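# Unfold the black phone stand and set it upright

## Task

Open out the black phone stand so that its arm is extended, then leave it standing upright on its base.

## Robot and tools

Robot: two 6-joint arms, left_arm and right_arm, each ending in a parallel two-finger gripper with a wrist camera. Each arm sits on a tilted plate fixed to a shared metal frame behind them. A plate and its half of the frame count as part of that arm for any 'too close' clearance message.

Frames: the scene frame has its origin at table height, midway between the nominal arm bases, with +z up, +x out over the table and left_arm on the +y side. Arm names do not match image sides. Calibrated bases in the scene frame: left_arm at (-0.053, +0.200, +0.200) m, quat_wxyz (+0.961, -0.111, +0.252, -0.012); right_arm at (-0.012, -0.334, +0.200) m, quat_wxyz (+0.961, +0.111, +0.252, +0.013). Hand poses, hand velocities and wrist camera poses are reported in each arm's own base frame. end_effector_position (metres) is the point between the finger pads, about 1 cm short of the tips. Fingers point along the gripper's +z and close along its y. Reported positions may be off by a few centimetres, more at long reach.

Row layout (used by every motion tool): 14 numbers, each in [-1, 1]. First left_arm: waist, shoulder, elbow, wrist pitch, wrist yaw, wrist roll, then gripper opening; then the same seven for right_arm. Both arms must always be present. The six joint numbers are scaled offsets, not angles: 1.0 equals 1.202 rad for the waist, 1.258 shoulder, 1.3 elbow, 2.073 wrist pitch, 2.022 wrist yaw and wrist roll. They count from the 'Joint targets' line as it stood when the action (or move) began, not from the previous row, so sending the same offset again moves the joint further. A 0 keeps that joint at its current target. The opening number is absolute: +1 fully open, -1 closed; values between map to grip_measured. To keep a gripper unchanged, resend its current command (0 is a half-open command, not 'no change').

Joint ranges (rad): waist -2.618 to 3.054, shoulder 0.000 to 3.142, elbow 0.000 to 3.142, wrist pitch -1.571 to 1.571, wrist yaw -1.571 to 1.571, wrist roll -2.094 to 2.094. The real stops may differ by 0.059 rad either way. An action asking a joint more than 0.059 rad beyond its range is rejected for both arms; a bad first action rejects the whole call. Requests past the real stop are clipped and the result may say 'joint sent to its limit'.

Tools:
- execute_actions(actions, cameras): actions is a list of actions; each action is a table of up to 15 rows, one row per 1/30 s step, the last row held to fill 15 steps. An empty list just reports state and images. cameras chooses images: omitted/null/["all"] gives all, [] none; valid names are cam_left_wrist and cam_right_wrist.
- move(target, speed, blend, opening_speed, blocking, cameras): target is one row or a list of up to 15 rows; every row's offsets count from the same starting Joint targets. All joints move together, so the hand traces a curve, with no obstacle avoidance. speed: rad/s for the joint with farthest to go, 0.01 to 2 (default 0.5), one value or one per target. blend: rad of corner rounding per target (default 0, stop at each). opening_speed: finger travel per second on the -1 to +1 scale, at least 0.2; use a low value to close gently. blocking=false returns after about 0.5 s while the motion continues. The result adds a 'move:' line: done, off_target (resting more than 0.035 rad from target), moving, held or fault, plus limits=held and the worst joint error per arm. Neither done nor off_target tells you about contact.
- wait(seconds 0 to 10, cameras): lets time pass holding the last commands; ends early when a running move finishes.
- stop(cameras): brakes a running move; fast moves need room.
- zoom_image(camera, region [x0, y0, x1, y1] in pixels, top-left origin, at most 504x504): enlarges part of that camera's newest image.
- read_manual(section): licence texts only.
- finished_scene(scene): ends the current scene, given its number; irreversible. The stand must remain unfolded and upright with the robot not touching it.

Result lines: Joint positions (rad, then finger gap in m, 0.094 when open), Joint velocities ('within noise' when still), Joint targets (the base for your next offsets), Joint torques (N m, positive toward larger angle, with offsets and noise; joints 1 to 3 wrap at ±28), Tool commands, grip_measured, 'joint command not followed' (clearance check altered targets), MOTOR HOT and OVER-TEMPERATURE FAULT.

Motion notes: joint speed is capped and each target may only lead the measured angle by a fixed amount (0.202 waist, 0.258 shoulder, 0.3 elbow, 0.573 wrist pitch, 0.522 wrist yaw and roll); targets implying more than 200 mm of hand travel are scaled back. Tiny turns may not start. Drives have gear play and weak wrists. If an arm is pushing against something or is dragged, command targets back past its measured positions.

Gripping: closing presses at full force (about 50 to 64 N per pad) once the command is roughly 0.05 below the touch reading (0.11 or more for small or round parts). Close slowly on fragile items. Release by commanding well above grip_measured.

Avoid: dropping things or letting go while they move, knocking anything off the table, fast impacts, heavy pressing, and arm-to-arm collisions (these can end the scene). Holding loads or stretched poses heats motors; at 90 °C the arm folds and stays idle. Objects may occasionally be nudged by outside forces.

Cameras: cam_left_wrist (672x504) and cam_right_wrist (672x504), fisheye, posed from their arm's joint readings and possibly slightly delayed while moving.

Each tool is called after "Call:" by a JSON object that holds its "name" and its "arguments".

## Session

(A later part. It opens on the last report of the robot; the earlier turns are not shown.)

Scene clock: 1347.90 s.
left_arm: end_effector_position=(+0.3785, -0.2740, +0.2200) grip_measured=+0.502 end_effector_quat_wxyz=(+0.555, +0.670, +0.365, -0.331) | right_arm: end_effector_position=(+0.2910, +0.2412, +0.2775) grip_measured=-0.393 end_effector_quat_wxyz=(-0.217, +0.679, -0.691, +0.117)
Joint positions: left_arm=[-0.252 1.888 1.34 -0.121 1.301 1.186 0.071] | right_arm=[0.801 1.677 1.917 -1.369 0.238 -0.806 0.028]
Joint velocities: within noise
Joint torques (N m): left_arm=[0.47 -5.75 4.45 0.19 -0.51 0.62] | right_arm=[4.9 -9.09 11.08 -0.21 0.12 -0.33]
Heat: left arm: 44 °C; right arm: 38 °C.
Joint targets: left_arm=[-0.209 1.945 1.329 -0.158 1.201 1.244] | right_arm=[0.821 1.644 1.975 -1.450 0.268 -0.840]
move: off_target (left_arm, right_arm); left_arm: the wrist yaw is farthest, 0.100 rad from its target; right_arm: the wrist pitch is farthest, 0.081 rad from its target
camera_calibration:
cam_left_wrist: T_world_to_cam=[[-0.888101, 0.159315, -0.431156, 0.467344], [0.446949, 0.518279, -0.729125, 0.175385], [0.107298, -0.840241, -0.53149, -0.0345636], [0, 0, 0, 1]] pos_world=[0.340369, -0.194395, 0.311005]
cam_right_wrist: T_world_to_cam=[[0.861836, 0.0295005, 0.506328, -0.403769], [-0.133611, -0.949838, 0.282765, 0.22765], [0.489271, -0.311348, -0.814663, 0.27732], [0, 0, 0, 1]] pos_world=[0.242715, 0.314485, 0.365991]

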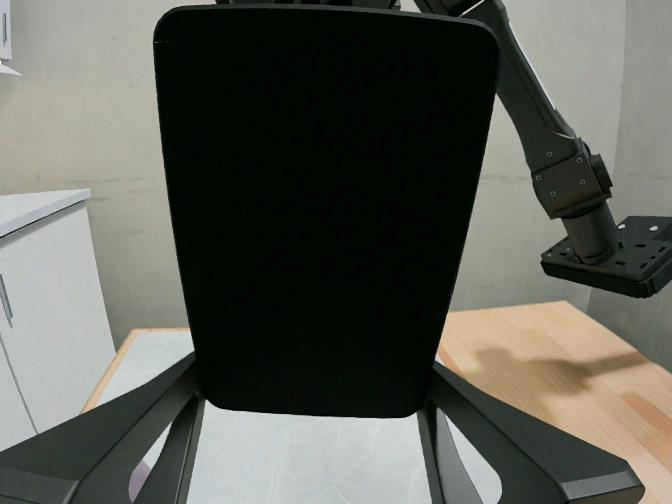

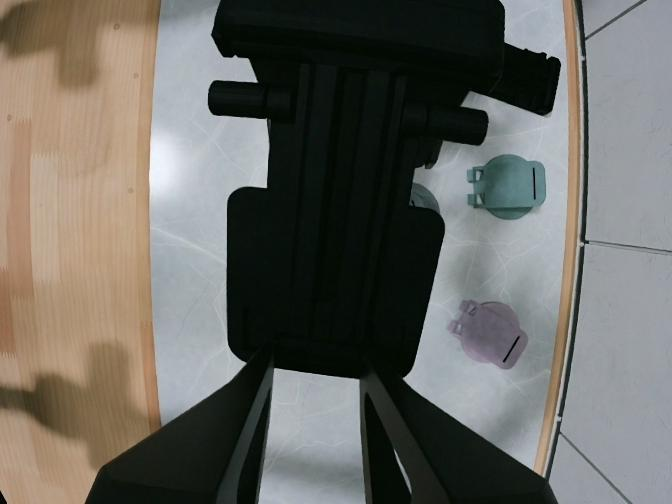

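Call:
{"name": "move", "arguments": {"target": [[-0.0383,-0.0556,0.0123,0.0183,0.049,-0.0267,0.25,-0.0092,0.0127,-0.0346,0.0241,-0.0089,0.0099,-0.8],[-0.0383,-0.0556,0.0123,0.0183,0.049,-0.0267,0.25,-0.0092,0.0127,-0.0346,0.0241,-0.0089,0.0099,0.2]], "speed": 0.15, "opening_speed": 0.8}}

Scene clock: 1365.57 s.
left_arm: end_effector_position=(+0.3819, -0.2729, +0.2202) grip_measured=+0.502 end_effector_quat_wxyz=(+0.558, +0.670, +0.367, -0.324) | right_arm: end_effector_position=(+0.2905, +0.2381, +0.2768) grip_measured=+0.198 end_effector_quat_wxyz=(-0.212, +0.680, -0.691, +0.122)
Joint positions: left_arm=[-0.249 1.888 1.34 -0.107 1.291 1.18 0.071] | right_arm=[0.801 1.677 1.917 -1.38 0.249 -0.809 0.056]
Joint velocities: within noise
Joint torques (N m): left_arm=[-3.55 -10.95 5.86 0.42 0.65 0.06] | right_arm=[3.96 -7.82 6.97 0.27 -0.12 -0.09]
Heat: left arm: 43 °C; right arm: 40 °C.
Joint targets: left_arm=[-0.255 1.875 1.345 -0.120 1.300 1.190] | right_arm=[0.810 1.660 1.930 -1.400 0.250 -0.820]
move: done
camera_calibration:
cam_left_wrist: T_world_to_cam=[[-0.886142, 0.149548, -0.43862, 0.468452], [0.446901, 0.52619, -0.723466, 0.174385], [0.122605, -0.837114, -0.533113, -0.0385841], [0, 0, 0, 1]] pos_world=[0.341912, -0.194115, 0.311064]
cam_right_wrist: T_world_to_cam=[[0.861945, 0.0359573, 0.505726, -0.404344], [-0.135325, -0.944978, 0.297833, 0.219976], [0.488609, -0.325153, -0.809652, 0.2781], [0, 0, 0, 1]] pos_world=[0.242408, 0.312837, 0.364135]

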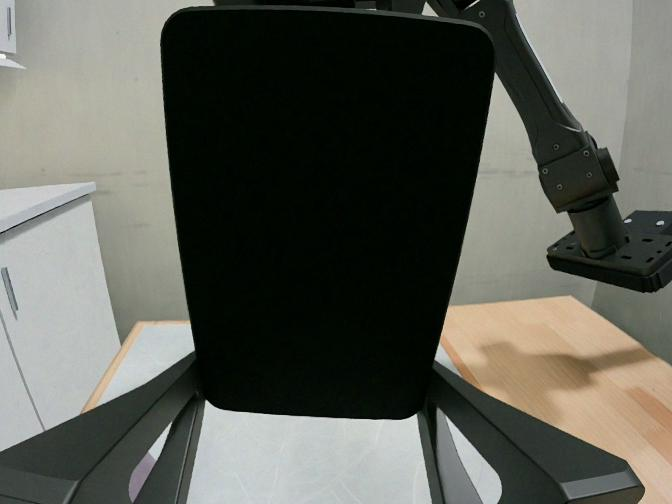

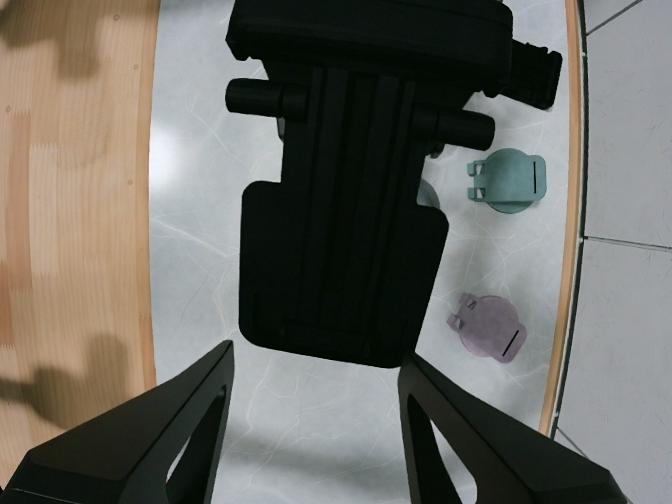

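Call:
{"name": "move", "arguments": {"target": [[0,0,0,0,0,0,0.25,0,0,0,0,0,0,1],[0,0,0,0,0,0,0.25,-0.2944,-0.2052,-0.0542,-0.0564,-0.0752,-0.1726,1],[0,0,0,0,0,0,0.25,-0.6826,-0.254,-0.1788,-0.0299,-0.5339,-0.3556,1]], "speed": 0.4}}

Call:
{"name": "zoom_image", "arguments": {"camera": "cam_right_wrist", "region": [160, 60, 500, 400]}}

Scene clock: 1394.33 s.
left_arm: end_effector_position=(+0.3821, -0.2729, +0.2200) grip_measured=+0.502 end_effector_quat_wxyz=(+0.558, +0.670, +0.368, -0.323) | right_arm: end_effector_position=(+0.2606, +0.1268, +0.3387) grip_measured=+0.998 end_effector_quat_wxyz=(-0.405, +0.681, -0.595, -0.136)
Joint positions: left_arm=[-0.249 1.888 1.34 -0.107 1.289 1.18 0.071] | right_arm=[-0.007 1.37 1.71 -1.48 -0.799 -1.528 0.094]
Joint velocities: within noise
Joint torques (N m): left_arm=[-3.55 -10.93 5.86 0.42 0.65 0.06] | right_arm=[0.55 -9.46 5.27 0.18 -0.88 -0.09]
Heat: left arm: 47 °C; right arm: 39 °C.
Joint targets: left_arm=[-0.255 1.875 1.345 -0.120 1.300 1.190] | right_arm=[-0.011 1.341 1.698 -1.462 -0.830 -1.539]
move: done
camera_calibration:
cam_left_wrist: T_world_to_cam=[[-0.886222, 0.148868, -0.43869, 0.468434], [0.446427, 0.527389, -0.722886, 0.17454], [0.123745, -0.836481, -0.533842, -0.0387806], [0, 0, 0, 1]] pos_world=[0.342016, -0.194224, 0.310966]
cam_right_wrist: T_world_to_cam=[[0.880251, -0.00838951, 0.474433, -0.394362], [0.15281, -0.941566, -0.30017, 0.219367], [0.449229, 0.336723, -0.827533, 0.239035], [0, 0, 0, 1]] pos_world=[0.206235, 0.122752, 0.450755]

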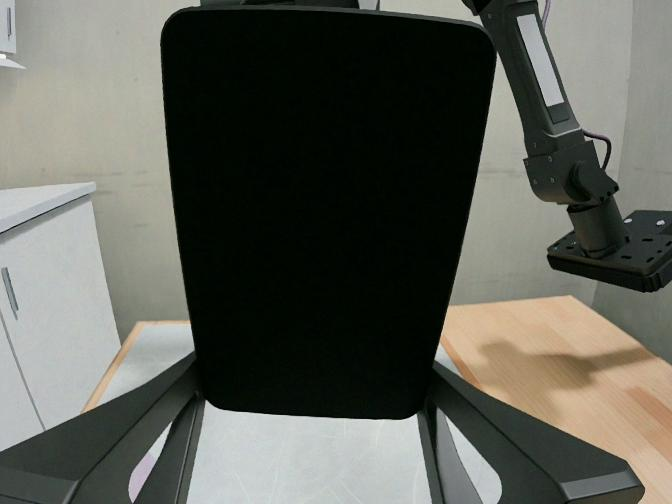

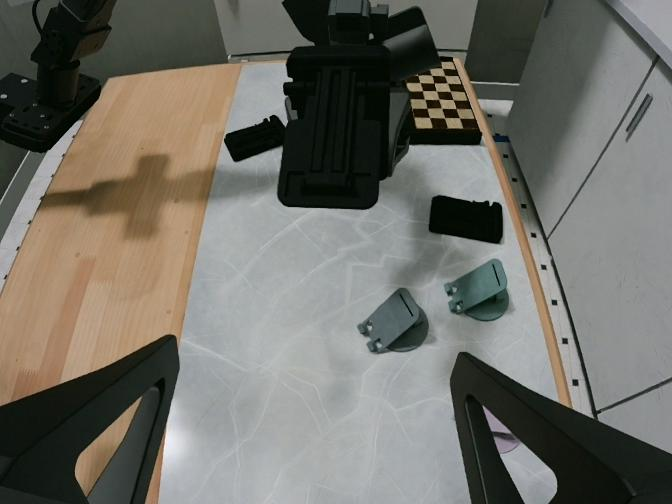

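Scaled by 1.482 from the camera's 672x504 image, which has a finer 960x720 frame.

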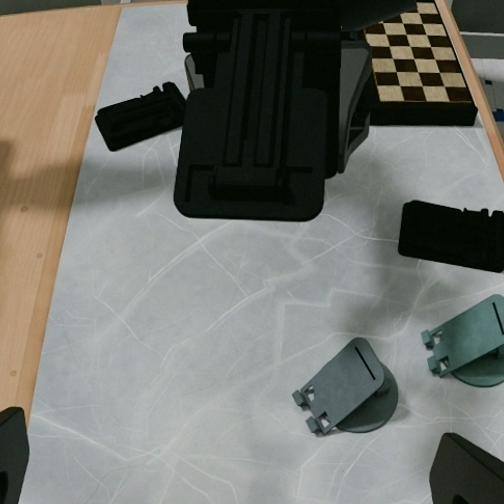

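Call:
{"name": "zoom_image", "arguments": {"camera": "cam_right_wrist", "region": [260, 30, 430, 220]}}

Scaled by 2.653 from the camera's 672x504 image, which has a finer 960x720 frame.

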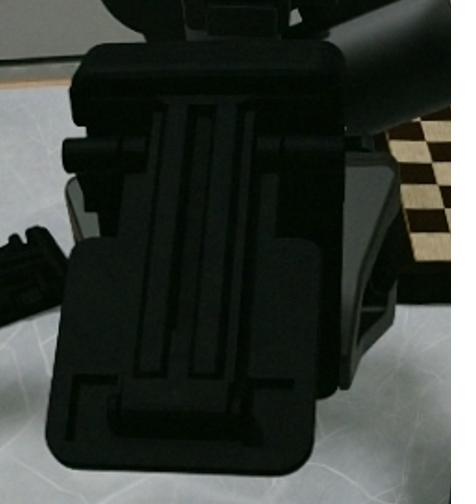

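Call:
{"name": "move", "arguments": {"target": [[0,0,0,0,0,0,0.25,0.3886,0.0483,0.1242,-0.0265,0.4589,0.183,1],[0,0,0,0,0,0,0.25,0.683,0.2536,0.1785,0.0299,0.5341,0.3556,1],[0,0,0,0,0,0,0.25,0.683,0.2536,0.1785,0.0299,0.5341,0.3556,-0.8]], "speed": [0.5,0.25,0.2], "opening_speed": 0.7}}

Scene clock: 1428.47 s.
left_arm: end_effector_position=(+0.3821, -0.2729, +0.2200) grip_measured=+0.502 end_effector_quat_wxyz=(+0.558, +0.670, +0.368, -0.323) | right_arm: end_effector_position=(+0.2824, +0.2242, +0.2789) grip_measured=-0.798 end_effector_quat_wxyz=(-0.198, +0.687, -0.688, +0.126)
Joint positions: left_arm=[-0.249 1.888 1.34 -0.107 1.289 1.18 0.071] | right_arm=[0.79 1.648 1.905 -1.421 0.249 -0.83 0.009]
Joint velocities: within noise
Joint torques (N m): left_arm=[-3.55 -10.93 5.86 0.42 0.65 0.06] | right_arm=[4.67 -5.48 7.95 0.61 -0.13 0.06]
Heat: left arm: 48 °C; right arm: 39 °C.
Joint targets: left_arm=[-0.255 1.875 1.345 -0.120 1.300 1.190] | right_arm=[0.810 1.660 1.930 -1.400 0.250 -0.820]
move: done
camera_calibration:
cam_left_wrist: T_world_to_cam=[[-0.886222, 0.148868, -0.43869, 0.468434], [0.446427, 0.527389, -0.722886, 0.17454], [0.123745, -0.836481, -0.533842, -0.0387806], [0, 0, 0, 1]] pos_world=[0.342016, -0.194224, 0.310966]
cam_right_wrist: T_world_to_cam=[[0.86896, 0.056706, 0.491623, -0.400602], [-0.122908, -0.937559, 0.325386, 0.19231], [0.479377, -0.343172, -0.807732, 0.285309], [0, 0, 0, 1]] pos_world=[0.234972, 0.300929, 0.364823]

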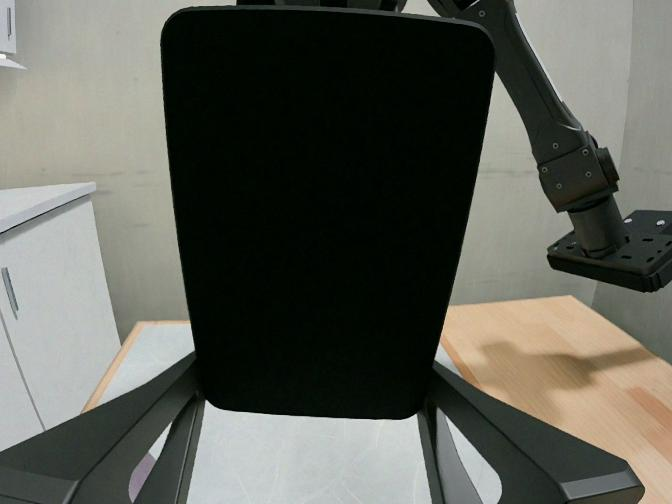

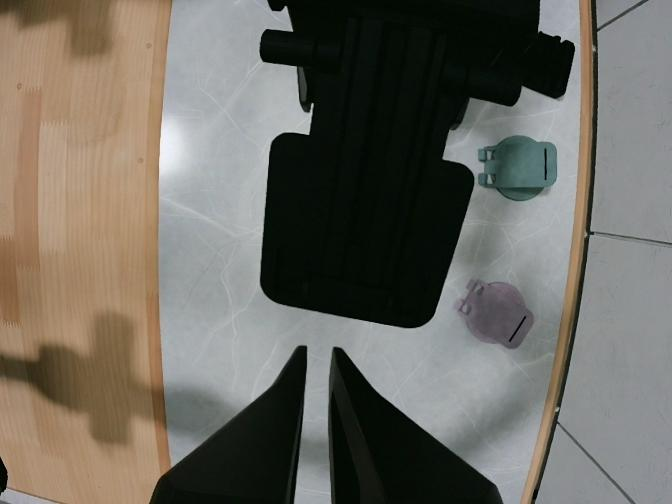

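Call:
{"name": "move", "arguments": {"target": [[0,0,0,0,0,0,0.25,0,0,0,0,0,0,0.3],[0,0,0,0,0,0,0.25,0.0181,0.0546,0.0609,-0.0051,0.0047,0.0692,0.3]], "speed": 0.2, "cameras": ["cam_right_wrist"]}}

Call:
{"name": "zoom_image", "arguments": {"camera": "cam_right_wrist", "region": [190, 150, 450, 410]}}

Scene clock: 1443.47 s.
left_arm: end_effector_position=(+0.3821, -0.2729, +0.2200) grip_measured=+0.502 end_effector_quat_wxyz=(+0.558, +0.670, +0.368, -0.323) | right_arm: end_effector_position=(+0.2918, +0.2413, +0.2828) grip_measured=+0.298 end_effector_quat_wxyz=(+0.215, -0.641, +0.728, -0.113)
Joint positions: left_arm=[-0.249 1.888 1.34 -0.107 1.289 1.18 0.071] | right_arm=[0.809 1.711 1.985 -1.421 0.258 -0.691 0.061]
Joint velocities: within noise
Joint torques (N m): left_arm=[-3.55 -10.95 5.86 0.42 0.65 0.05] | right_arm=[5.3 -5.49 7.84 0.54 -0.12 0.06]
Heat: left arm: 48 °C; right arm: 36 °C.
Joint targets: left_arm=[-0.255 1.875 1.345 -0.120 1.300 1.190] | right_arm=[0.832 1.728 2.009 -1.411 0.260 -0.680]
move: done
camera_calibration:
cam_right_wrist: T_world_to_cam=[[0.866561, -0.0721783, 0.493824, -0.380524], [-0.226215, -0.938808, 0.259743, 0.257235], [0.444858, -0.336793, -0.829862, 0.304646], [0, 0, 0, 1]] pos_world=[0.252414, 0.316632, 0.373911]
Images, in order (width x height): cam_right_wrist 672x504.

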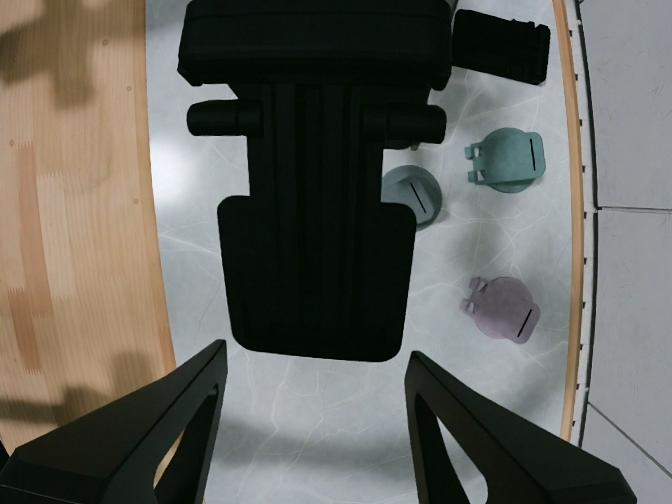

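Scaled by 1.938 from the camera's 672x504 image, which has a finer 960x720 frame.

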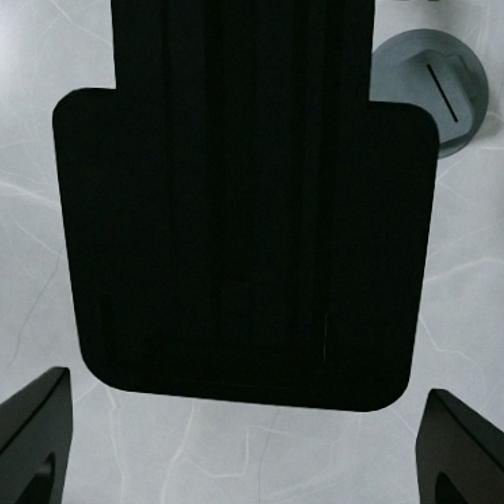

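Call:
{"name": "move", "arguments": {"target": [0,0,0,0,0,0,0.25,-0.0269,-0.0192,-0.0735,0.0345,-0.0069,0.0396,0.1], "speed": 0.12, "cameras": ["cam_right_wrist"]}}

Call:
{"name": "zoom_image", "arguments": {"camera": "cam_right_wrist", "region": [190, 150, 450, 410]}}

Scene clock: 1461.57 s.
left_arm: end_effector_position=(+0.3838, -0.2722, +0.2191) grip_measured=+0.502 end_effector_quat_wxyz=(+0.557, +0.671, +0.371, -0.319) | right_arm: end_effector_position=(+0.2975, +0.2446, +0.2696) grip_measured=+0.102 end_effector_quat_wxyz=(+0.219, -0.610, +0.754, -0.105)
Joint positions: left_arm=[-0.248 1.888 1.34 -0.107 1.28 1.18 0.071] | right_arm=[0.804 1.711 1.926 -1.364 0.258 -0.611 0.052]
Joint velocities: within noise
Joint torques (N m): left_arm=[-3.71 -10.96 5.85 0.42 0.76 0.05] | right_arm=[3.11 -7.28 4.78 0.68 -0.28 0.05]
Heat: left arm: 48 °C; right arm: 36 °C.
Joint targets: left_arm=[-0.255 1.875 1.345 -0.120 1.300 1.190] | right_arm=[0.800 1.704 1.914 -1.339 0.246 -0.600]
move: done
camera_calibration:
cam_right_wrist: T_world_to_cam=[[0.862841, -0.15433, 0.48134, -0.354086], [-0.293814, -0.927989, 0.229148, 0.290775], [0.411313, -0.339143, -0.846052, 0.307267], [0, 0, 0, 1]] pos_world=[0.264571, 0.319397, 0.363769]
Images, in order (width x height): cam_right_wrist 672x504.

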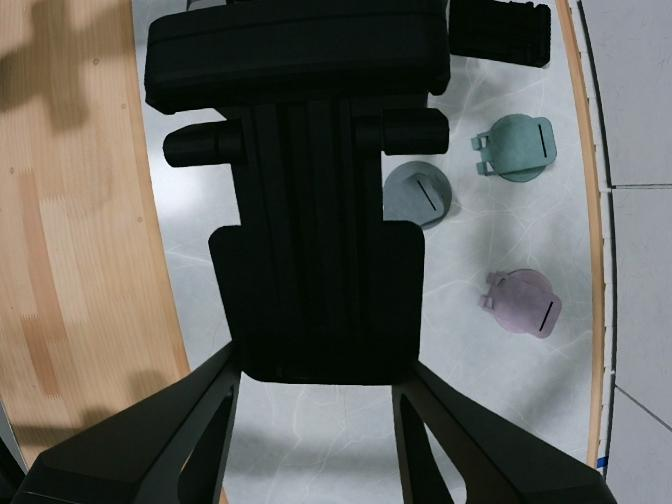

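Scaled by 1.938 from the camera's 672x504 image, which has a finer 960x720 frame.

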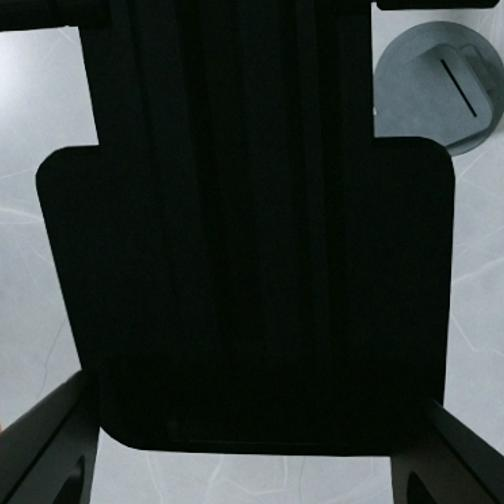

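Call:
{"name": "move", "arguments": {"target": [0,0,0,0,0,0,0.25,-0.014,-0.0165,-0.011,-0.0031,-0.0037,0,0.1], "speed": 0.12, "cameras": ["cam_right_wrist"]}}

Call:
{"name": "move", "arguments": {"target": [0,0,0,0,0,0,0.25,0,0,0,0,0,0,-0.8], "opening_speed": 0.5, "cameras": ["cam_right_wrist"]}}

Call:
{"name": "zoom_image", "arguments": {"camera": "cam_right_wrist", "region": [190, 210, 450, 410]}}

Scene clock: 1478.70 s.
left_arm: end_effector_position=(+0.3858, -0.2719, +0.2176) grip_measured=+0.502 end_effector_quat_wxyz=(+0.557, +0.671, +0.376, -0.314) | right_arm: end_effector_position=(+0.2996, +0.2404, +0.2665) grip_measured=+0.102 end_effector_quat_wxyz=(+0.215, -0.605, +0.759, -0.105)
Joint positions: left_arm=[-0.248 1.888 1.34 -0.107 1.266 1.18 0.071] | right_arm=[0.79 1.708 1.912 -1.36 0.254 -0.609 0.052]
Joint velocities: within noise
Joint torques (N m): left_arm=[-3.71 -10.96 5.85 0.42 0.92 0.05] | right_arm=[2.93 -8.69 4.77 0.55 -0.32 0.05]
Heat: left arm: 48 °C; right arm: 37 °C.
Joint targets: left_arm=[-0.255 1.875 1.345 -0.120 1.300 1.190] | right_arm=[0.783 1.683 1.899 -1.346 0.238 -0.600]
move: done
camera_calibration:
cam_right_wrist: T_world_to_cam=[[0.864281, -0.165448, 0.475022, -0.351165], [-0.304402, -0.92384, 0.232075, 0.289608], [0.400448, -0.345176, -0.84882, 0.307757], [0, 0, 0, 1]] pos_world=[0.268422, 0.315682, 0.36083]
Images, in order (width x height): cam_right_wrist 672x504.

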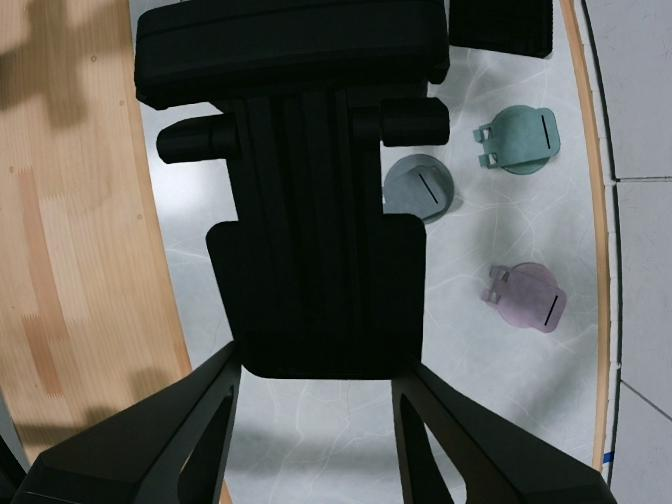

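Scene clock: 1480.70 s.
left_arm: end_effector_position=(+0.3858, -0.2719, +0.2176) grip_measured=+0.502 end_effector_quat_wxyz=(+0.558, +0.673, +0.372, -0.311) | right_arm: end_effector_position=(+0.3009, +0.2393, +0.2667) grip_measured=-0.389 end_effector_quat_wxyz=(+0.216, -0.602, +0.762, -0.105)
Joint positions: left_arm=[-0.248 1.888 1.34 -0.107 1.266 1.19 0.071] | right_arm=[0.786 1.708 1.912 -1.358 0.254 -0.605 0.029]
Joint velocities: within noise
Joint torques (N m): left_arm=[-3.7 -10.96 5.85 0.42 0.91 0.02] | right_arm=[3.18 -8.72 4.78 0.53 -0.32 0.05]
Heat: left arm: 48 °C; right arm: 37 °C.
Joint targets: left_arm=[-0.255 1.875 1.345 -0.120 1.300 1.190] | right_arm=[0.783 1.683 1.899 -1.346 0.238 -0.600]
move: done
camera_calibration:
cam_right_wrist: T_world_to_cam=[[0.862512, -0.174448, 0.475016, -0.349899], [-0.312551, -0.921896, 0.228953, 0.291749], [0.397975, -0.345941, -0.849671, 0.308107], [0, 0, 0, 1]] pos_world=[0.27036, 0.31451, 0.361201]
Images, in order (width x height): cam_right_wrist 672x504.

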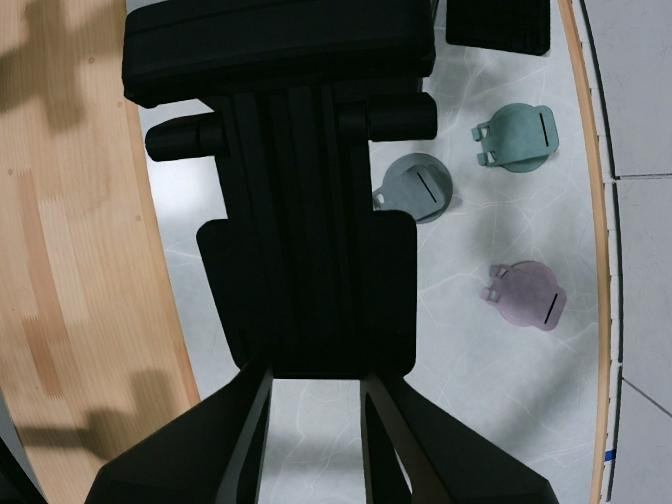

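Scaled by 1.938 from the camera's 672x504 image, which has a finer 960x720 frame.

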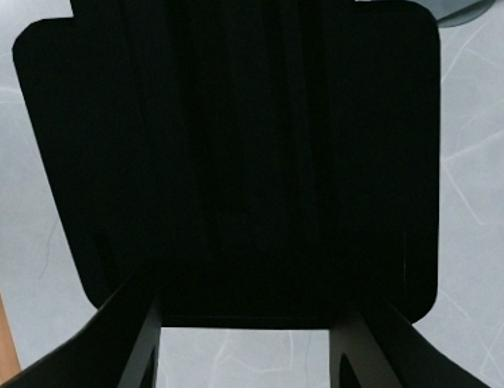

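Call:
{"name": "move", "arguments": {"target": [0,0,0,0,0,0,0.25,-0.0869,-0.0852,-0.0893,0.0141,-0.0225,-0.0475,-0.8], "speed": 0.08}}

Call:
{"name": "zoom_image", "arguments": {"camera": "cam_right_wrist", "region": [120, 0, 500, 380]}}

Scene clock: 1500.43 s.
left_arm: end_effector_position=(+0.3851, -0.2758, +0.2160) grip_measured=+0.502 end_effector_quat_wxyz=(+0.554, +0.673, +0.378, -0.312) | right_arm: end_effector_position=(+0.3035, +0.2276, +0.2629) grip_measured=-0.389 end_effector_quat_wxyz=(+0.236, -0.611, +0.753, -0.063)
Joint positions: left_arm=[-0.258 1.888 1.34 -0.107 1.251 1.175 0.071] | right_arm=[0.703 1.623 1.791 -1.262 0.133 -0.694 0.029]
Joint velocities: within noise
Joint torques (N m): left_arm=[-2.88 -10.93 5.87 0.43 1.09 0.11] | right_arm=[1.26 -10.37 5.35 0.02 0.42 -0.06]
Heat: left arm: 48 °C; right arm: 36 °C.
Joint targets: left_arm=[-0.255 1.875 1.345 -0.120 1.300 1.190] | right_arm=[0.678 1.576 1.783 -1.316 0.193 -0.696]
move: off_target (left_arm, right_arm); left_arm: the wrist yaw is farthest, 0.049 rad from its target; right_arm: the wrist yaw is farthest, 0.060 rad from its target
camera_calibration:
cam_left_wrist: T_world_to_cam=[[-0.88881, 0.139235, -0.436613, 0.467661], [0.43548, 0.553354, -0.71004, 0.180441], [0.142739, -0.821227, -0.55246, -0.0427611], [0, 0, 0, 1]] pos_world=[0.343186, -0.200079, 0.308684]
cam_right_wrist: T_world_to_cam=[[0.878696, -0.169831, 0.446151, -0.350721], [-0.263926, -0.951585, 0.157575, 0.293381], [0.397789, -0.256211, -0.880977, 0.287723], [0, 0, 0, 1]] pos_world=[0.271155, 0.293331, 0.363722]

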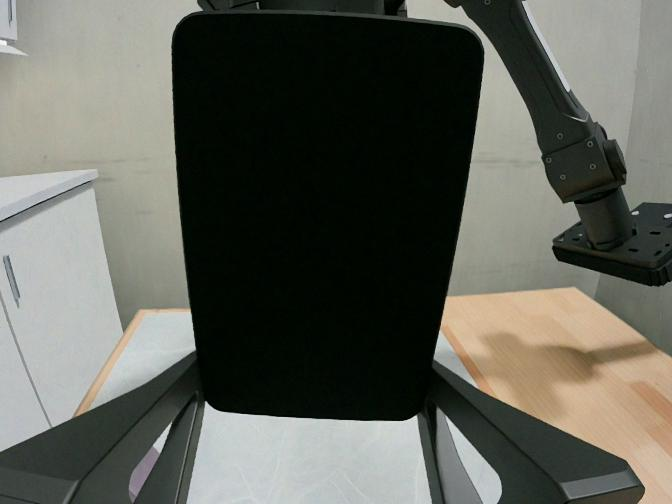

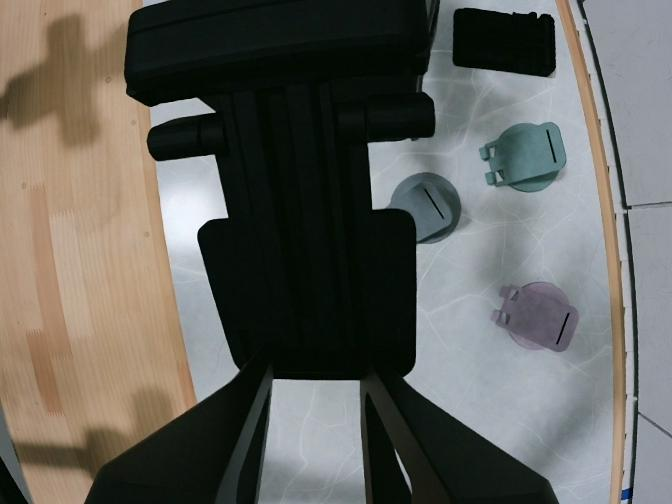

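Scaled by 1.326 from the camera's 672x504 image, which has a finer 960x720 frame.

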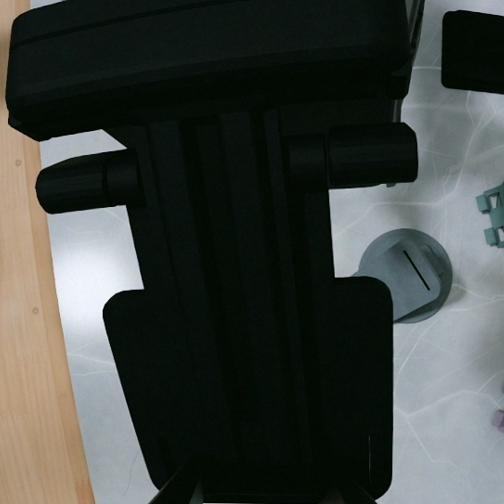

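Call:
{"name": "move", "arguments": {"target": [[0,0,0,0,0,0,0.25,0.021,0.024,0.008,0.0193,-0.025,0,-0.8],[0,0,0,0,0,0,0.25,0.021,0.024,0.008,0.0193,-0.025,0,0.6],[0,0,0,0,0,0,0.25,-0.1846,-0.1385,0.0588,-0.097,-0.047,-0.2339,1],[0,0,0,0,0,0,0.25,-0.5732,-0.1868,-0.0654,-0.0704,-0.5059,-0.4169,1]], "speed": [0.1,0.1,0.3,0.5], "opening_speed": 0.8}}

Call:
{"name": "zoom_image", "arguments": {"camera": "cam_right_wrist", "region": [240, 20, 440, 240]}}

Scene clock: 1585.37 s.
left_arm: end_effector_position=(+0.3880, -0.2716, +0.2160) grip_measured=+0.502 end_effector_quat_wxyz=(+0.556, +0.672, +0.380, -0.308) | right_arm: end_effector_position=(+0.2606, +0.1268, +0.3387) grip_measured=+0.998 end_effector_quat_wxyz=(-0.405, +0.681, -0.595, -0.136)
Joint positions: left_arm=[-0.248 1.888 1.34 -0.107 1.251 1.18 0.071] | right_arm=[-0.007 1.37 1.71 -1.48 -0.799 -1.528 0.094]
Joint velocities: within noise
Joint torques (N m): left_arm=[-3.69 -10.95 5.87 0.43 1.09 0.06] | right_arm=[0.55 -9.44 5.27 0.18 -0.9 -0.09]
Heat: left arm: 49 °C; right arm: 37 °C.
Joint targets: left_arm=[-0.255 1.875 1.345 -0.120 1.300 1.190] | right_arm=[-0.011 1.341 1.698 -1.462 -0.830 -1.539]
move: off_target (left_arm); left_arm: the wrist yaw is farthest, 0.049 rad from its target
camera_calibration:
cam_left_wrist: T_world_to_cam=[[-0.888158, 0.130486, -0.440624, 0.467932], [0.433208, 0.557647, -0.708068, 0.178487], [0.15332, -0.819758, -0.551806, -0.0436198], [0, 0, 0, 1]] pos_world=[0.344963, -0.196349, 0.308493]
cam_right_wrist: T_world_to_cam=[[0.880251, -0.00838951, 0.474433, -0.394362], [0.15281, -0.941566, -0.30017, 0.219367], [0.449229, 0.336723, -0.827533, 0.239035], [0, 0, 0, 1]] pos_world=[0.206235, 0.122752, 0.450755]

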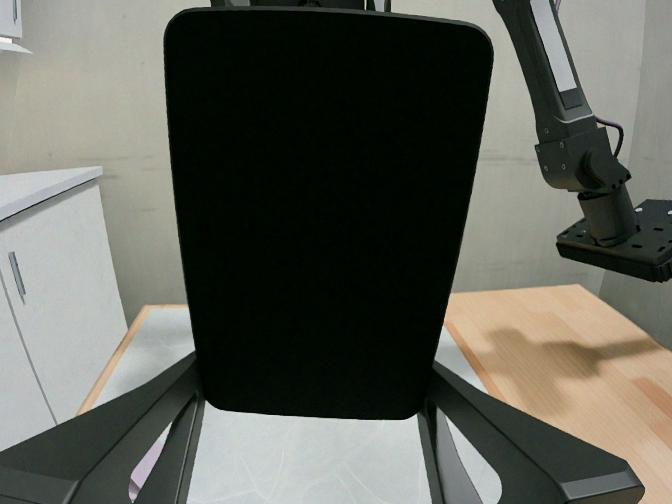

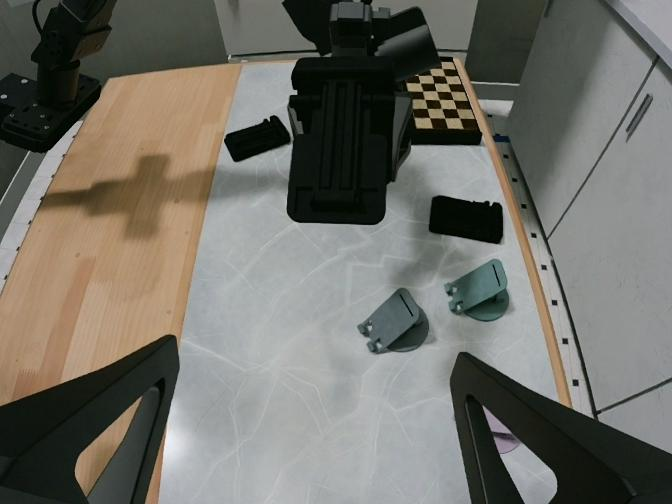

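Scaled by 2.291 from the camera's 672x504 image, which has a finer 960x720 frame.

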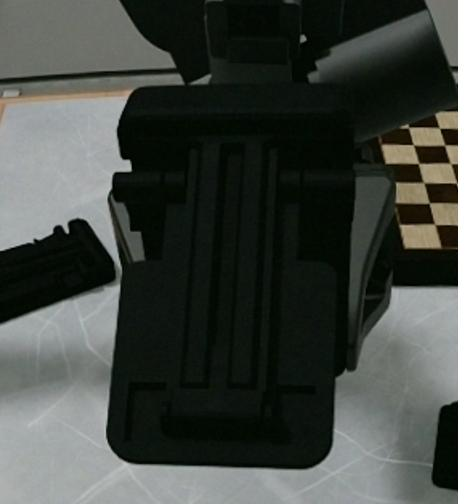

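Call:
{"name": "move", "arguments": {"target": [0,0,0,0,0,0,0.25,-0.282,0.0787,-0.4831,0.7053,-0.0989,0.7216,0.3], "speed": 0.9, "cameras": []}}

Call:
{"name": "move", "arguments": {"target": [0,0,0,0,0,0,0.25,0.2939,0.0797,-0.4768,0.7147,-0.1032,0.7221,0.3], "speed": 0.7, "cameras": ["cam_right_wrist"]}}

Scene clock: 1666.67 s.
left_arm: end_effector_position=(+0.3880, -0.2716, +0.2160) grip_measured=+0.502 end_effector_quat_wxyz=(+0.556, +0.672, +0.380, -0.308) | right_arm: end_effector_position=(+0.4151, +0.0111, +0.2938) grip_measured=+0.302 end_effector_quat_wxyz=(+0.568, -0.174, +0.753, +0.283)
Joint positions: left_arm=[-0.248 1.888 1.34 -0.107 1.251 1.18 0.071] | right_arm=[-0.346 1.423 1.079 -0.027 -1.004 -0.08 0.061]
Joint velocities: within noise
Joint torques (N m): left_arm=[-3.69 -10.96 5.86 0.43 1.1 0.05] | right_arm=[0.03 -6.78 5.52 1.21 -0.73 0.04]
Heat: left arm: 50 °C; right arm: 39 °C.
Joint targets: left_arm=[-0.255 1.875 1.345 -0.120 1.300 1.190] | right_arm=[-0.350 1.440 1.070 0.000 -1.030 -0.080]
move: off_target (left_arm); left_arm: the wrist yaw is farthest, 0.049 rad from its target
No camera images: "cameras" was empty.

Scene clock: 1669.63 s.
left_arm: end_effector_position=(+0.3880, -0.2716, +0.2160) grip_measured=+0.502 end_effector_quat_wxyz=(+0.556, +0.672, +0.380, -0.308) | right_arm: end_effector_position=(+0.3020, +0.1649, +0.2454) grip_measured=+0.302 end_effector_quat_wxyz=(+0.322, -0.070, +0.657, +0.678)
Joint positions: left_arm=[-0.248 1.888 1.34 -0.107 1.251 1.18 0.071] | right_arm=[-0.012 1.524 0.455 1.45 -1.222 1.382 0.061]
Joint velocities: within noise
Joint torques (N m): left_arm=[-3.69 -10.96 5.86 0.43 1.09 0.05] | right_arm=[2.29 -4.6 2.52 1.47 -0.29 0]
Heat: left arm: 50 °C; right arm: 38 °C.
Joint targets: left_arm=[-0.255 1.875 1.345 -0.120 1.300 1.190] | right_arm=[0.004 1.541 0.450 1.481 -1.239 1.380]
move: off_target (left_arm); left_arm: the wrist yaw is farthest, 0.049 rad from its target
camera_calibration:
cam_right_wrist: T_world_to_cam=[[0.579192, -0.142777, -0.80259, 0.0401521], [-0.81519, -0.103238, -0.569919, 0.441226], [-0.00148603, 0.984356, -0.176185, -0.000141456], [0, 0, 0, 1]] pos_world=[0.336427, 0.0514232, 0.283664]
Images, in order (width x height): cam_right_wrist 672x504.

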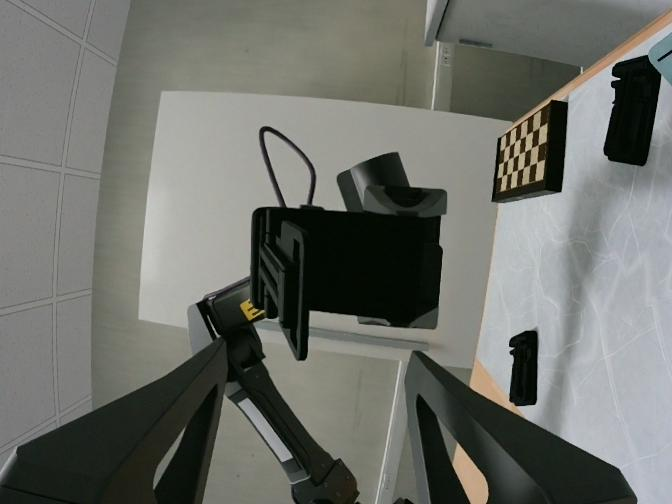

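Call:
{"name": "zoom_image", "arguments": {"camera": "cam_right_wrist", "region": [230, 180, 460, 370]}}

Scaled by 2.191 from the camera's 672x504 image, which has a finer 960x720 frame.

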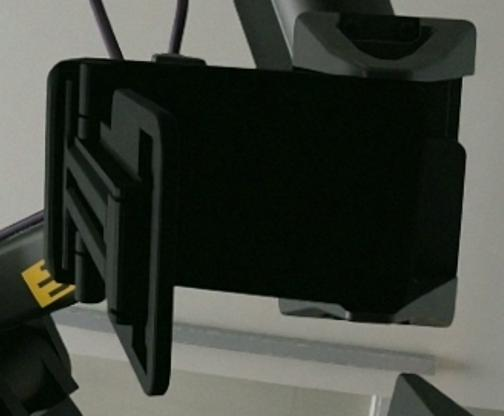

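Call:
{"name": "move", "arguments": {"target": [0,0,0,0,0,0,0.25,0.0997,-0.0083,0.0315,-0.0718,0.0565,-0.047,0.3], "speed": 0.2, "cameras": ["cam_right_wrist"]}}

Call:
{"name": "zoom_image", "arguments": {"camera": "cam_right_wrist", "region": [200, 180, 460, 440]}}

Scene clock: 1703.37 s.
left_arm: end_effector_position=(+0.3880, -0.2716, +0.2160) grip_measured=+0.502 end_effector_quat_wxyz=(+0.556, +0.672, +0.380, -0.308) | right_arm: end_effector_position=(+0.3015, +0.1956, +0.2469) grip_measured=+0.302 end_effector_quat_wxyz=(+0.321, -0.082, +0.652, +0.683)
Joint positions: left_arm=[-0.248 1.888 1.34 -0.107 1.251 1.18 0.071] | right_arm=[0.108 1.524 0.475 1.375 -1.128 1.303 0.061]
Joint velocities: within noise
Joint torques (N m): left_arm=[-3.7 -10.96 5.86 0.42 1.09 0.05] | right_arm=[2.7 -5.33 4.66 0.84 -0.09 -0.15]
Heat: left arm: 50 °C; right arm: 35 °C.
Joint targets: left_arm=[-0.255 1.875 1.345 -0.120 1.300 1.190] | right_arm=[0.123 1.530 0.491 1.332 -1.125 1.285]
move: off_target (left_arm, right_arm); left_arm: the wrist yaw is farthest, 0.049 rad from its target; right_arm: the wrist pitch is farthest, 0.043 rad from its target
camera_calibration:
cam_right_wrist: T_world_to_cam=[[0.5955, -0.126201, -0.793381, 0.0356671], [-0.803113, -0.117766, -0.584072, 0.447558], [-0.0197226, 0.98499, -0.171484, -0.0258874], [0, 0, 0, 1]] pos_world=[0.33769, 0.0827073, 0.285265]
Images, in order (width x height): cam_right_wrist 672x504.

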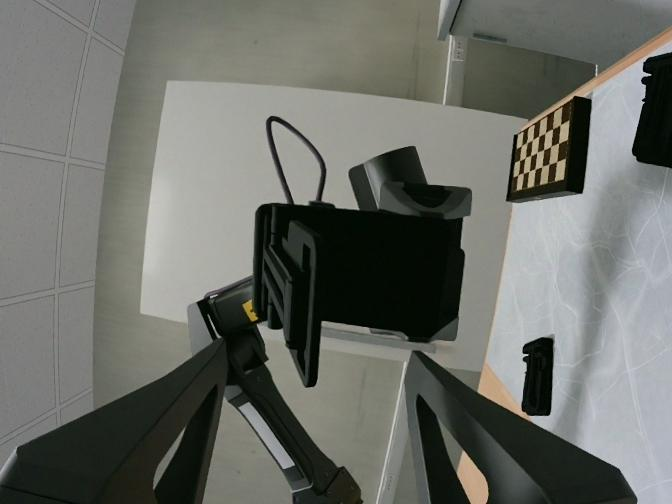

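Scaled by 1.938 from the camera's 672x504 image, which has a finer 960x720 frame.

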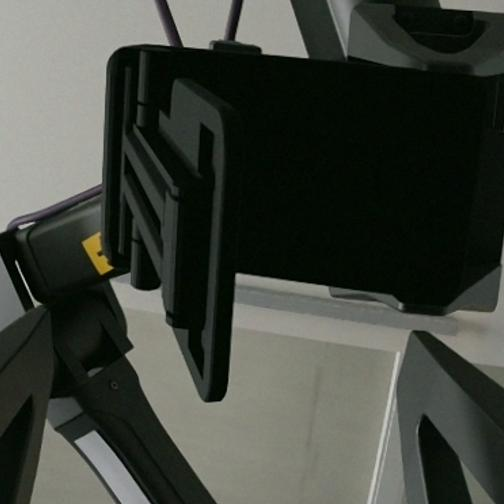

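Call:
{"name": "move", "arguments": {"target": [0,0,0,0,0,0,0.25,0.0912,0.0185,0.0412,-0.0402,0.0522,-0.0395,0.3], "speed": 0.15, "cameras": ["cam_right_wrist"]}}

Call:
{"name": "zoom_image", "arguments": {"camera": "cam_right_wrist", "region": [180, 200, 460, 480]}}

Scene clock: 1718.30 s.
left_arm: end_effector_position=(+0.3880, -0.2716, +0.2160) grip_measured=+0.502 end_effector_quat_wxyz=(+0.556, +0.672, +0.380, -0.308) | right_arm: end_effector_position=(+0.3077, +0.2246, +0.2527) grip_measured=+0.302 end_effector_quat_wxyz=(+0.331, -0.091, +0.647, +0.681)
Joint positions: left_arm=[-0.248 1.888 1.34 -0.107 1.251 1.18 0.071] | right_arm=[0.217 1.536 0.527 1.292 -1.024 1.222 0.061]
Joint velocities: within noise
Joint torques (N m): left_arm=[-3.7 -10.96 5.87 0.42 1.09 0.05] | right_arm=[3.11 -4.71 5.16 0.86 -0.13 -0.15]
Heat: left arm: 50 °C; right arm: 34 °C.
Joint targets: left_arm=[-0.255 1.875 1.345 -0.120 1.300 1.190] | right_arm=[0.233 1.553 0.545 1.249 -1.019 1.205]
move: off_target (left_arm, right_arm); left_arm: the wrist yaw is farthest, 0.049 rad from its target; right_arm: the wrist pitch is farthest, 0.044 rad from its target
camera_calibration:
cam_right_wrist: T_world_to_cam=[[0.618127, -0.128113, -0.775568, 0.0292235], [-0.785977, -0.116568, -0.607167, 0.459592], [-0.0126208, 0.984885, -0.172748, -0.055189], [0, 0, 0, 1]] pos_world=[0.342468, 0.111672, 0.29218]
Images, in order (width x height): cam_right_wrist 672x504.

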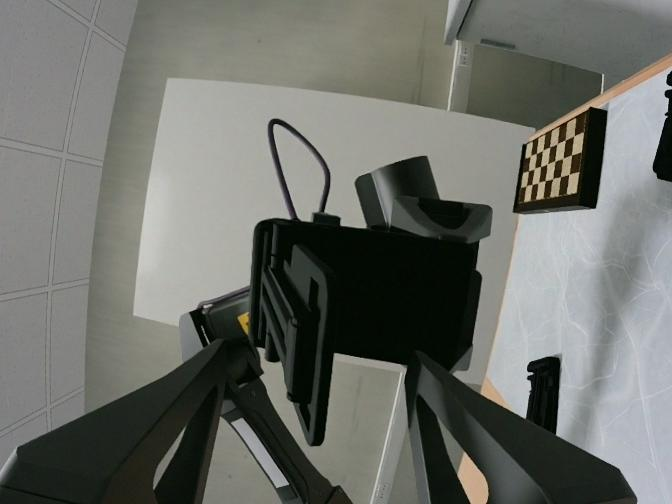

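Scaled by 1.800 from the camera's 672x504 image, which has a finer 960x720 frame.

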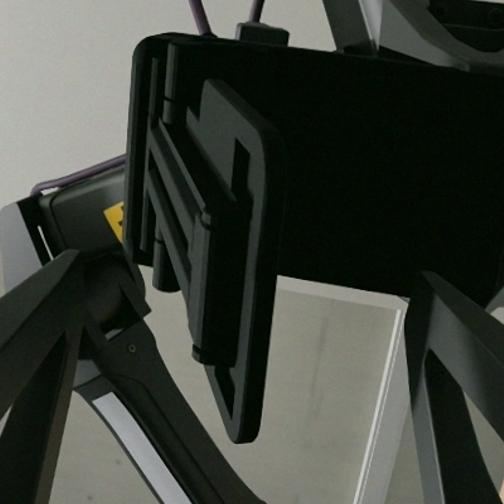

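Call:
{"name": "move", "arguments": {"target": [0,0,0,0,0,0,0.25,0.0144,0.0128,0.0256,-0.012,0.0079,-0.0074,0.3], "speed": 0.1, "cameras": ["cam_right_wrist"]}}

Call:
{"name": "move", "arguments": {"target": [0,0,0,0,0,0,0.25,0,0,0,0,0,0,-0.6], "opening_speed": 0.4, "cameras": ["cam_right_wrist"]}}

Call:
{"name": "zoom_image", "arguments": {"camera": "cam_right_wrist", "region": [180, 200, 460, 480]}}

Scene clock: 1734.97 s.
left_arm: end_effector_position=(+0.3880, -0.2716, +0.2160) grip_measured=+0.502 end_effector_quat_wxyz=(+0.556, +0.672, +0.380, -0.308) | right_arm: end_effector_position=(+0.3142, +0.2301, +0.2559) grip_measured=+0.302 end_effector_quat_wxyz=(+0.334, -0.093, +0.647, +0.680)
Joint positions: left_arm=[-0.248 1.888 1.34 -0.107 1.251 1.18 0.071] | right_arm=[0.232 1.551 0.561 1.268 -1.007 1.208 0.061]
Joint velocities: within noise
Joint torques (N m): left_arm=[-3.7 -10.96 5.86 0.42 1.1 0.05] | right_arm=[3.33 -4.83 5.3 0.88 -0.12 -0.15]
Heat: left arm: 50 °C; right arm: 34 °C.
Joint targets: left_arm=[-0.255 1.875 1.345 -0.120 1.300 1.190] | right_arm=[0.250 1.570 0.578 1.224 -1.003 1.190]
move: off_target (left_arm, right_arm); left_arm: the wrist yaw is farthest, 0.049 rad from its target; right_arm: the wrist pitch is farthest, 0.044 rad from its target
camera_calibration:
cam_right_wrist: T_world_to_cam=[[0.622374, -0.130692, -0.771732, 0.0266157], [-0.782671, -0.114923, -0.611734, 0.467113], [-0.00874101, 0.98474, -0.173813, -0.0608252], [0, 0, 0, 1]] pos_world=[0.348499, 0.117057, 0.295717]
Images, in order (width x height): cam_right_wrist 672x504.

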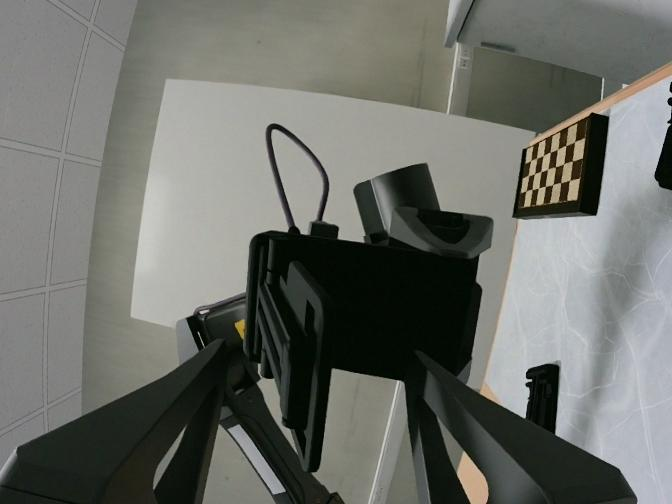

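Scene clock: 1737.43 s.
left_arm: end_effector_position=(+0.3889, -0.2704, +0.2160) grip_measured=+0.502 end_effector_quat_wxyz=(+0.557, +0.672, +0.380, -0.306) | right_arm: end_effector_position=(+0.3146, +0.2302, +0.2570) grip_measured=-0.598 end_effector_quat_wxyz=(+0.335, -0.094, +0.646, +0.679)
Joint positions: left_arm=[-0.245 1.888 1.34 -0.107 1.251 1.184 0.071] | right_arm=[0.232 1.551 0.564 1.268 -1.007 1.207 0.019]
Joint velocities: within noise
Joint torques (N m): left_arm=[-3.93 -10.97 5.87 0.42 1.1 0.05] | right_arm=[3.33 -4.85 5.11 0.87 -0.13 -0.14]
Heat: left arm: 50 °C; right arm: 34 °C.
Joint targets: left_arm=[-0.255 1.875 1.345 -0.120 1.300 1.190] | right_arm=[0.250 1.570 0.578 1.224 -1.003 1.190]
move: off_target (left_arm, right_arm); left_arm: the wrist yaw is farthest, 0.049 rad from its target; right_arm: the wrist pitch is farthest, 0.044 rad from its target
camera_calibration:
cam_right_wrist: T_world_to_cam=[[0.625756, -0.13065, -0.768999, 0.0254311], [-0.77998, -0.114601, -0.615222, 0.468039], [-0.00774941, 0.984783, -0.173617, -0.0610986], [0, 0, 0, 1]] pos_world=[0.348674, 0.117129, 0.296897]
Images, in order (width x height): cam_right_wrist 672x504.

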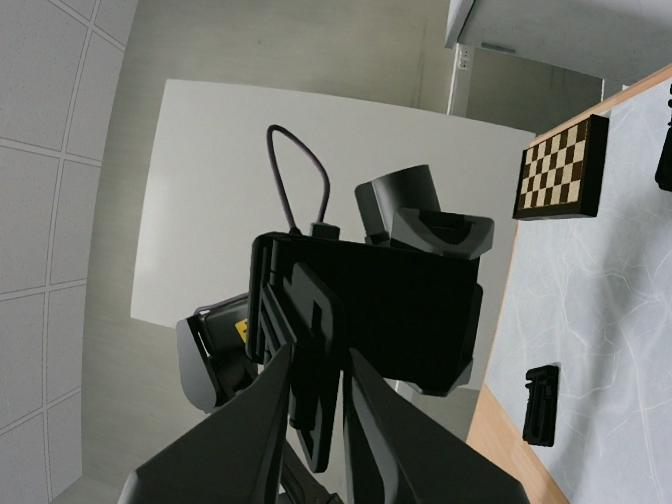

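Scaled by 1.800 from the camera's 672x504 image, which has a finer 960x720 frame.

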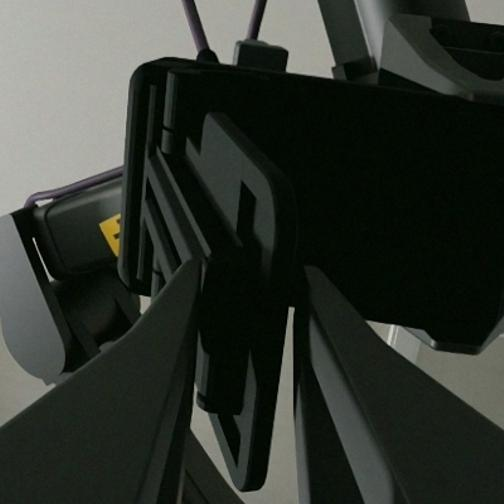

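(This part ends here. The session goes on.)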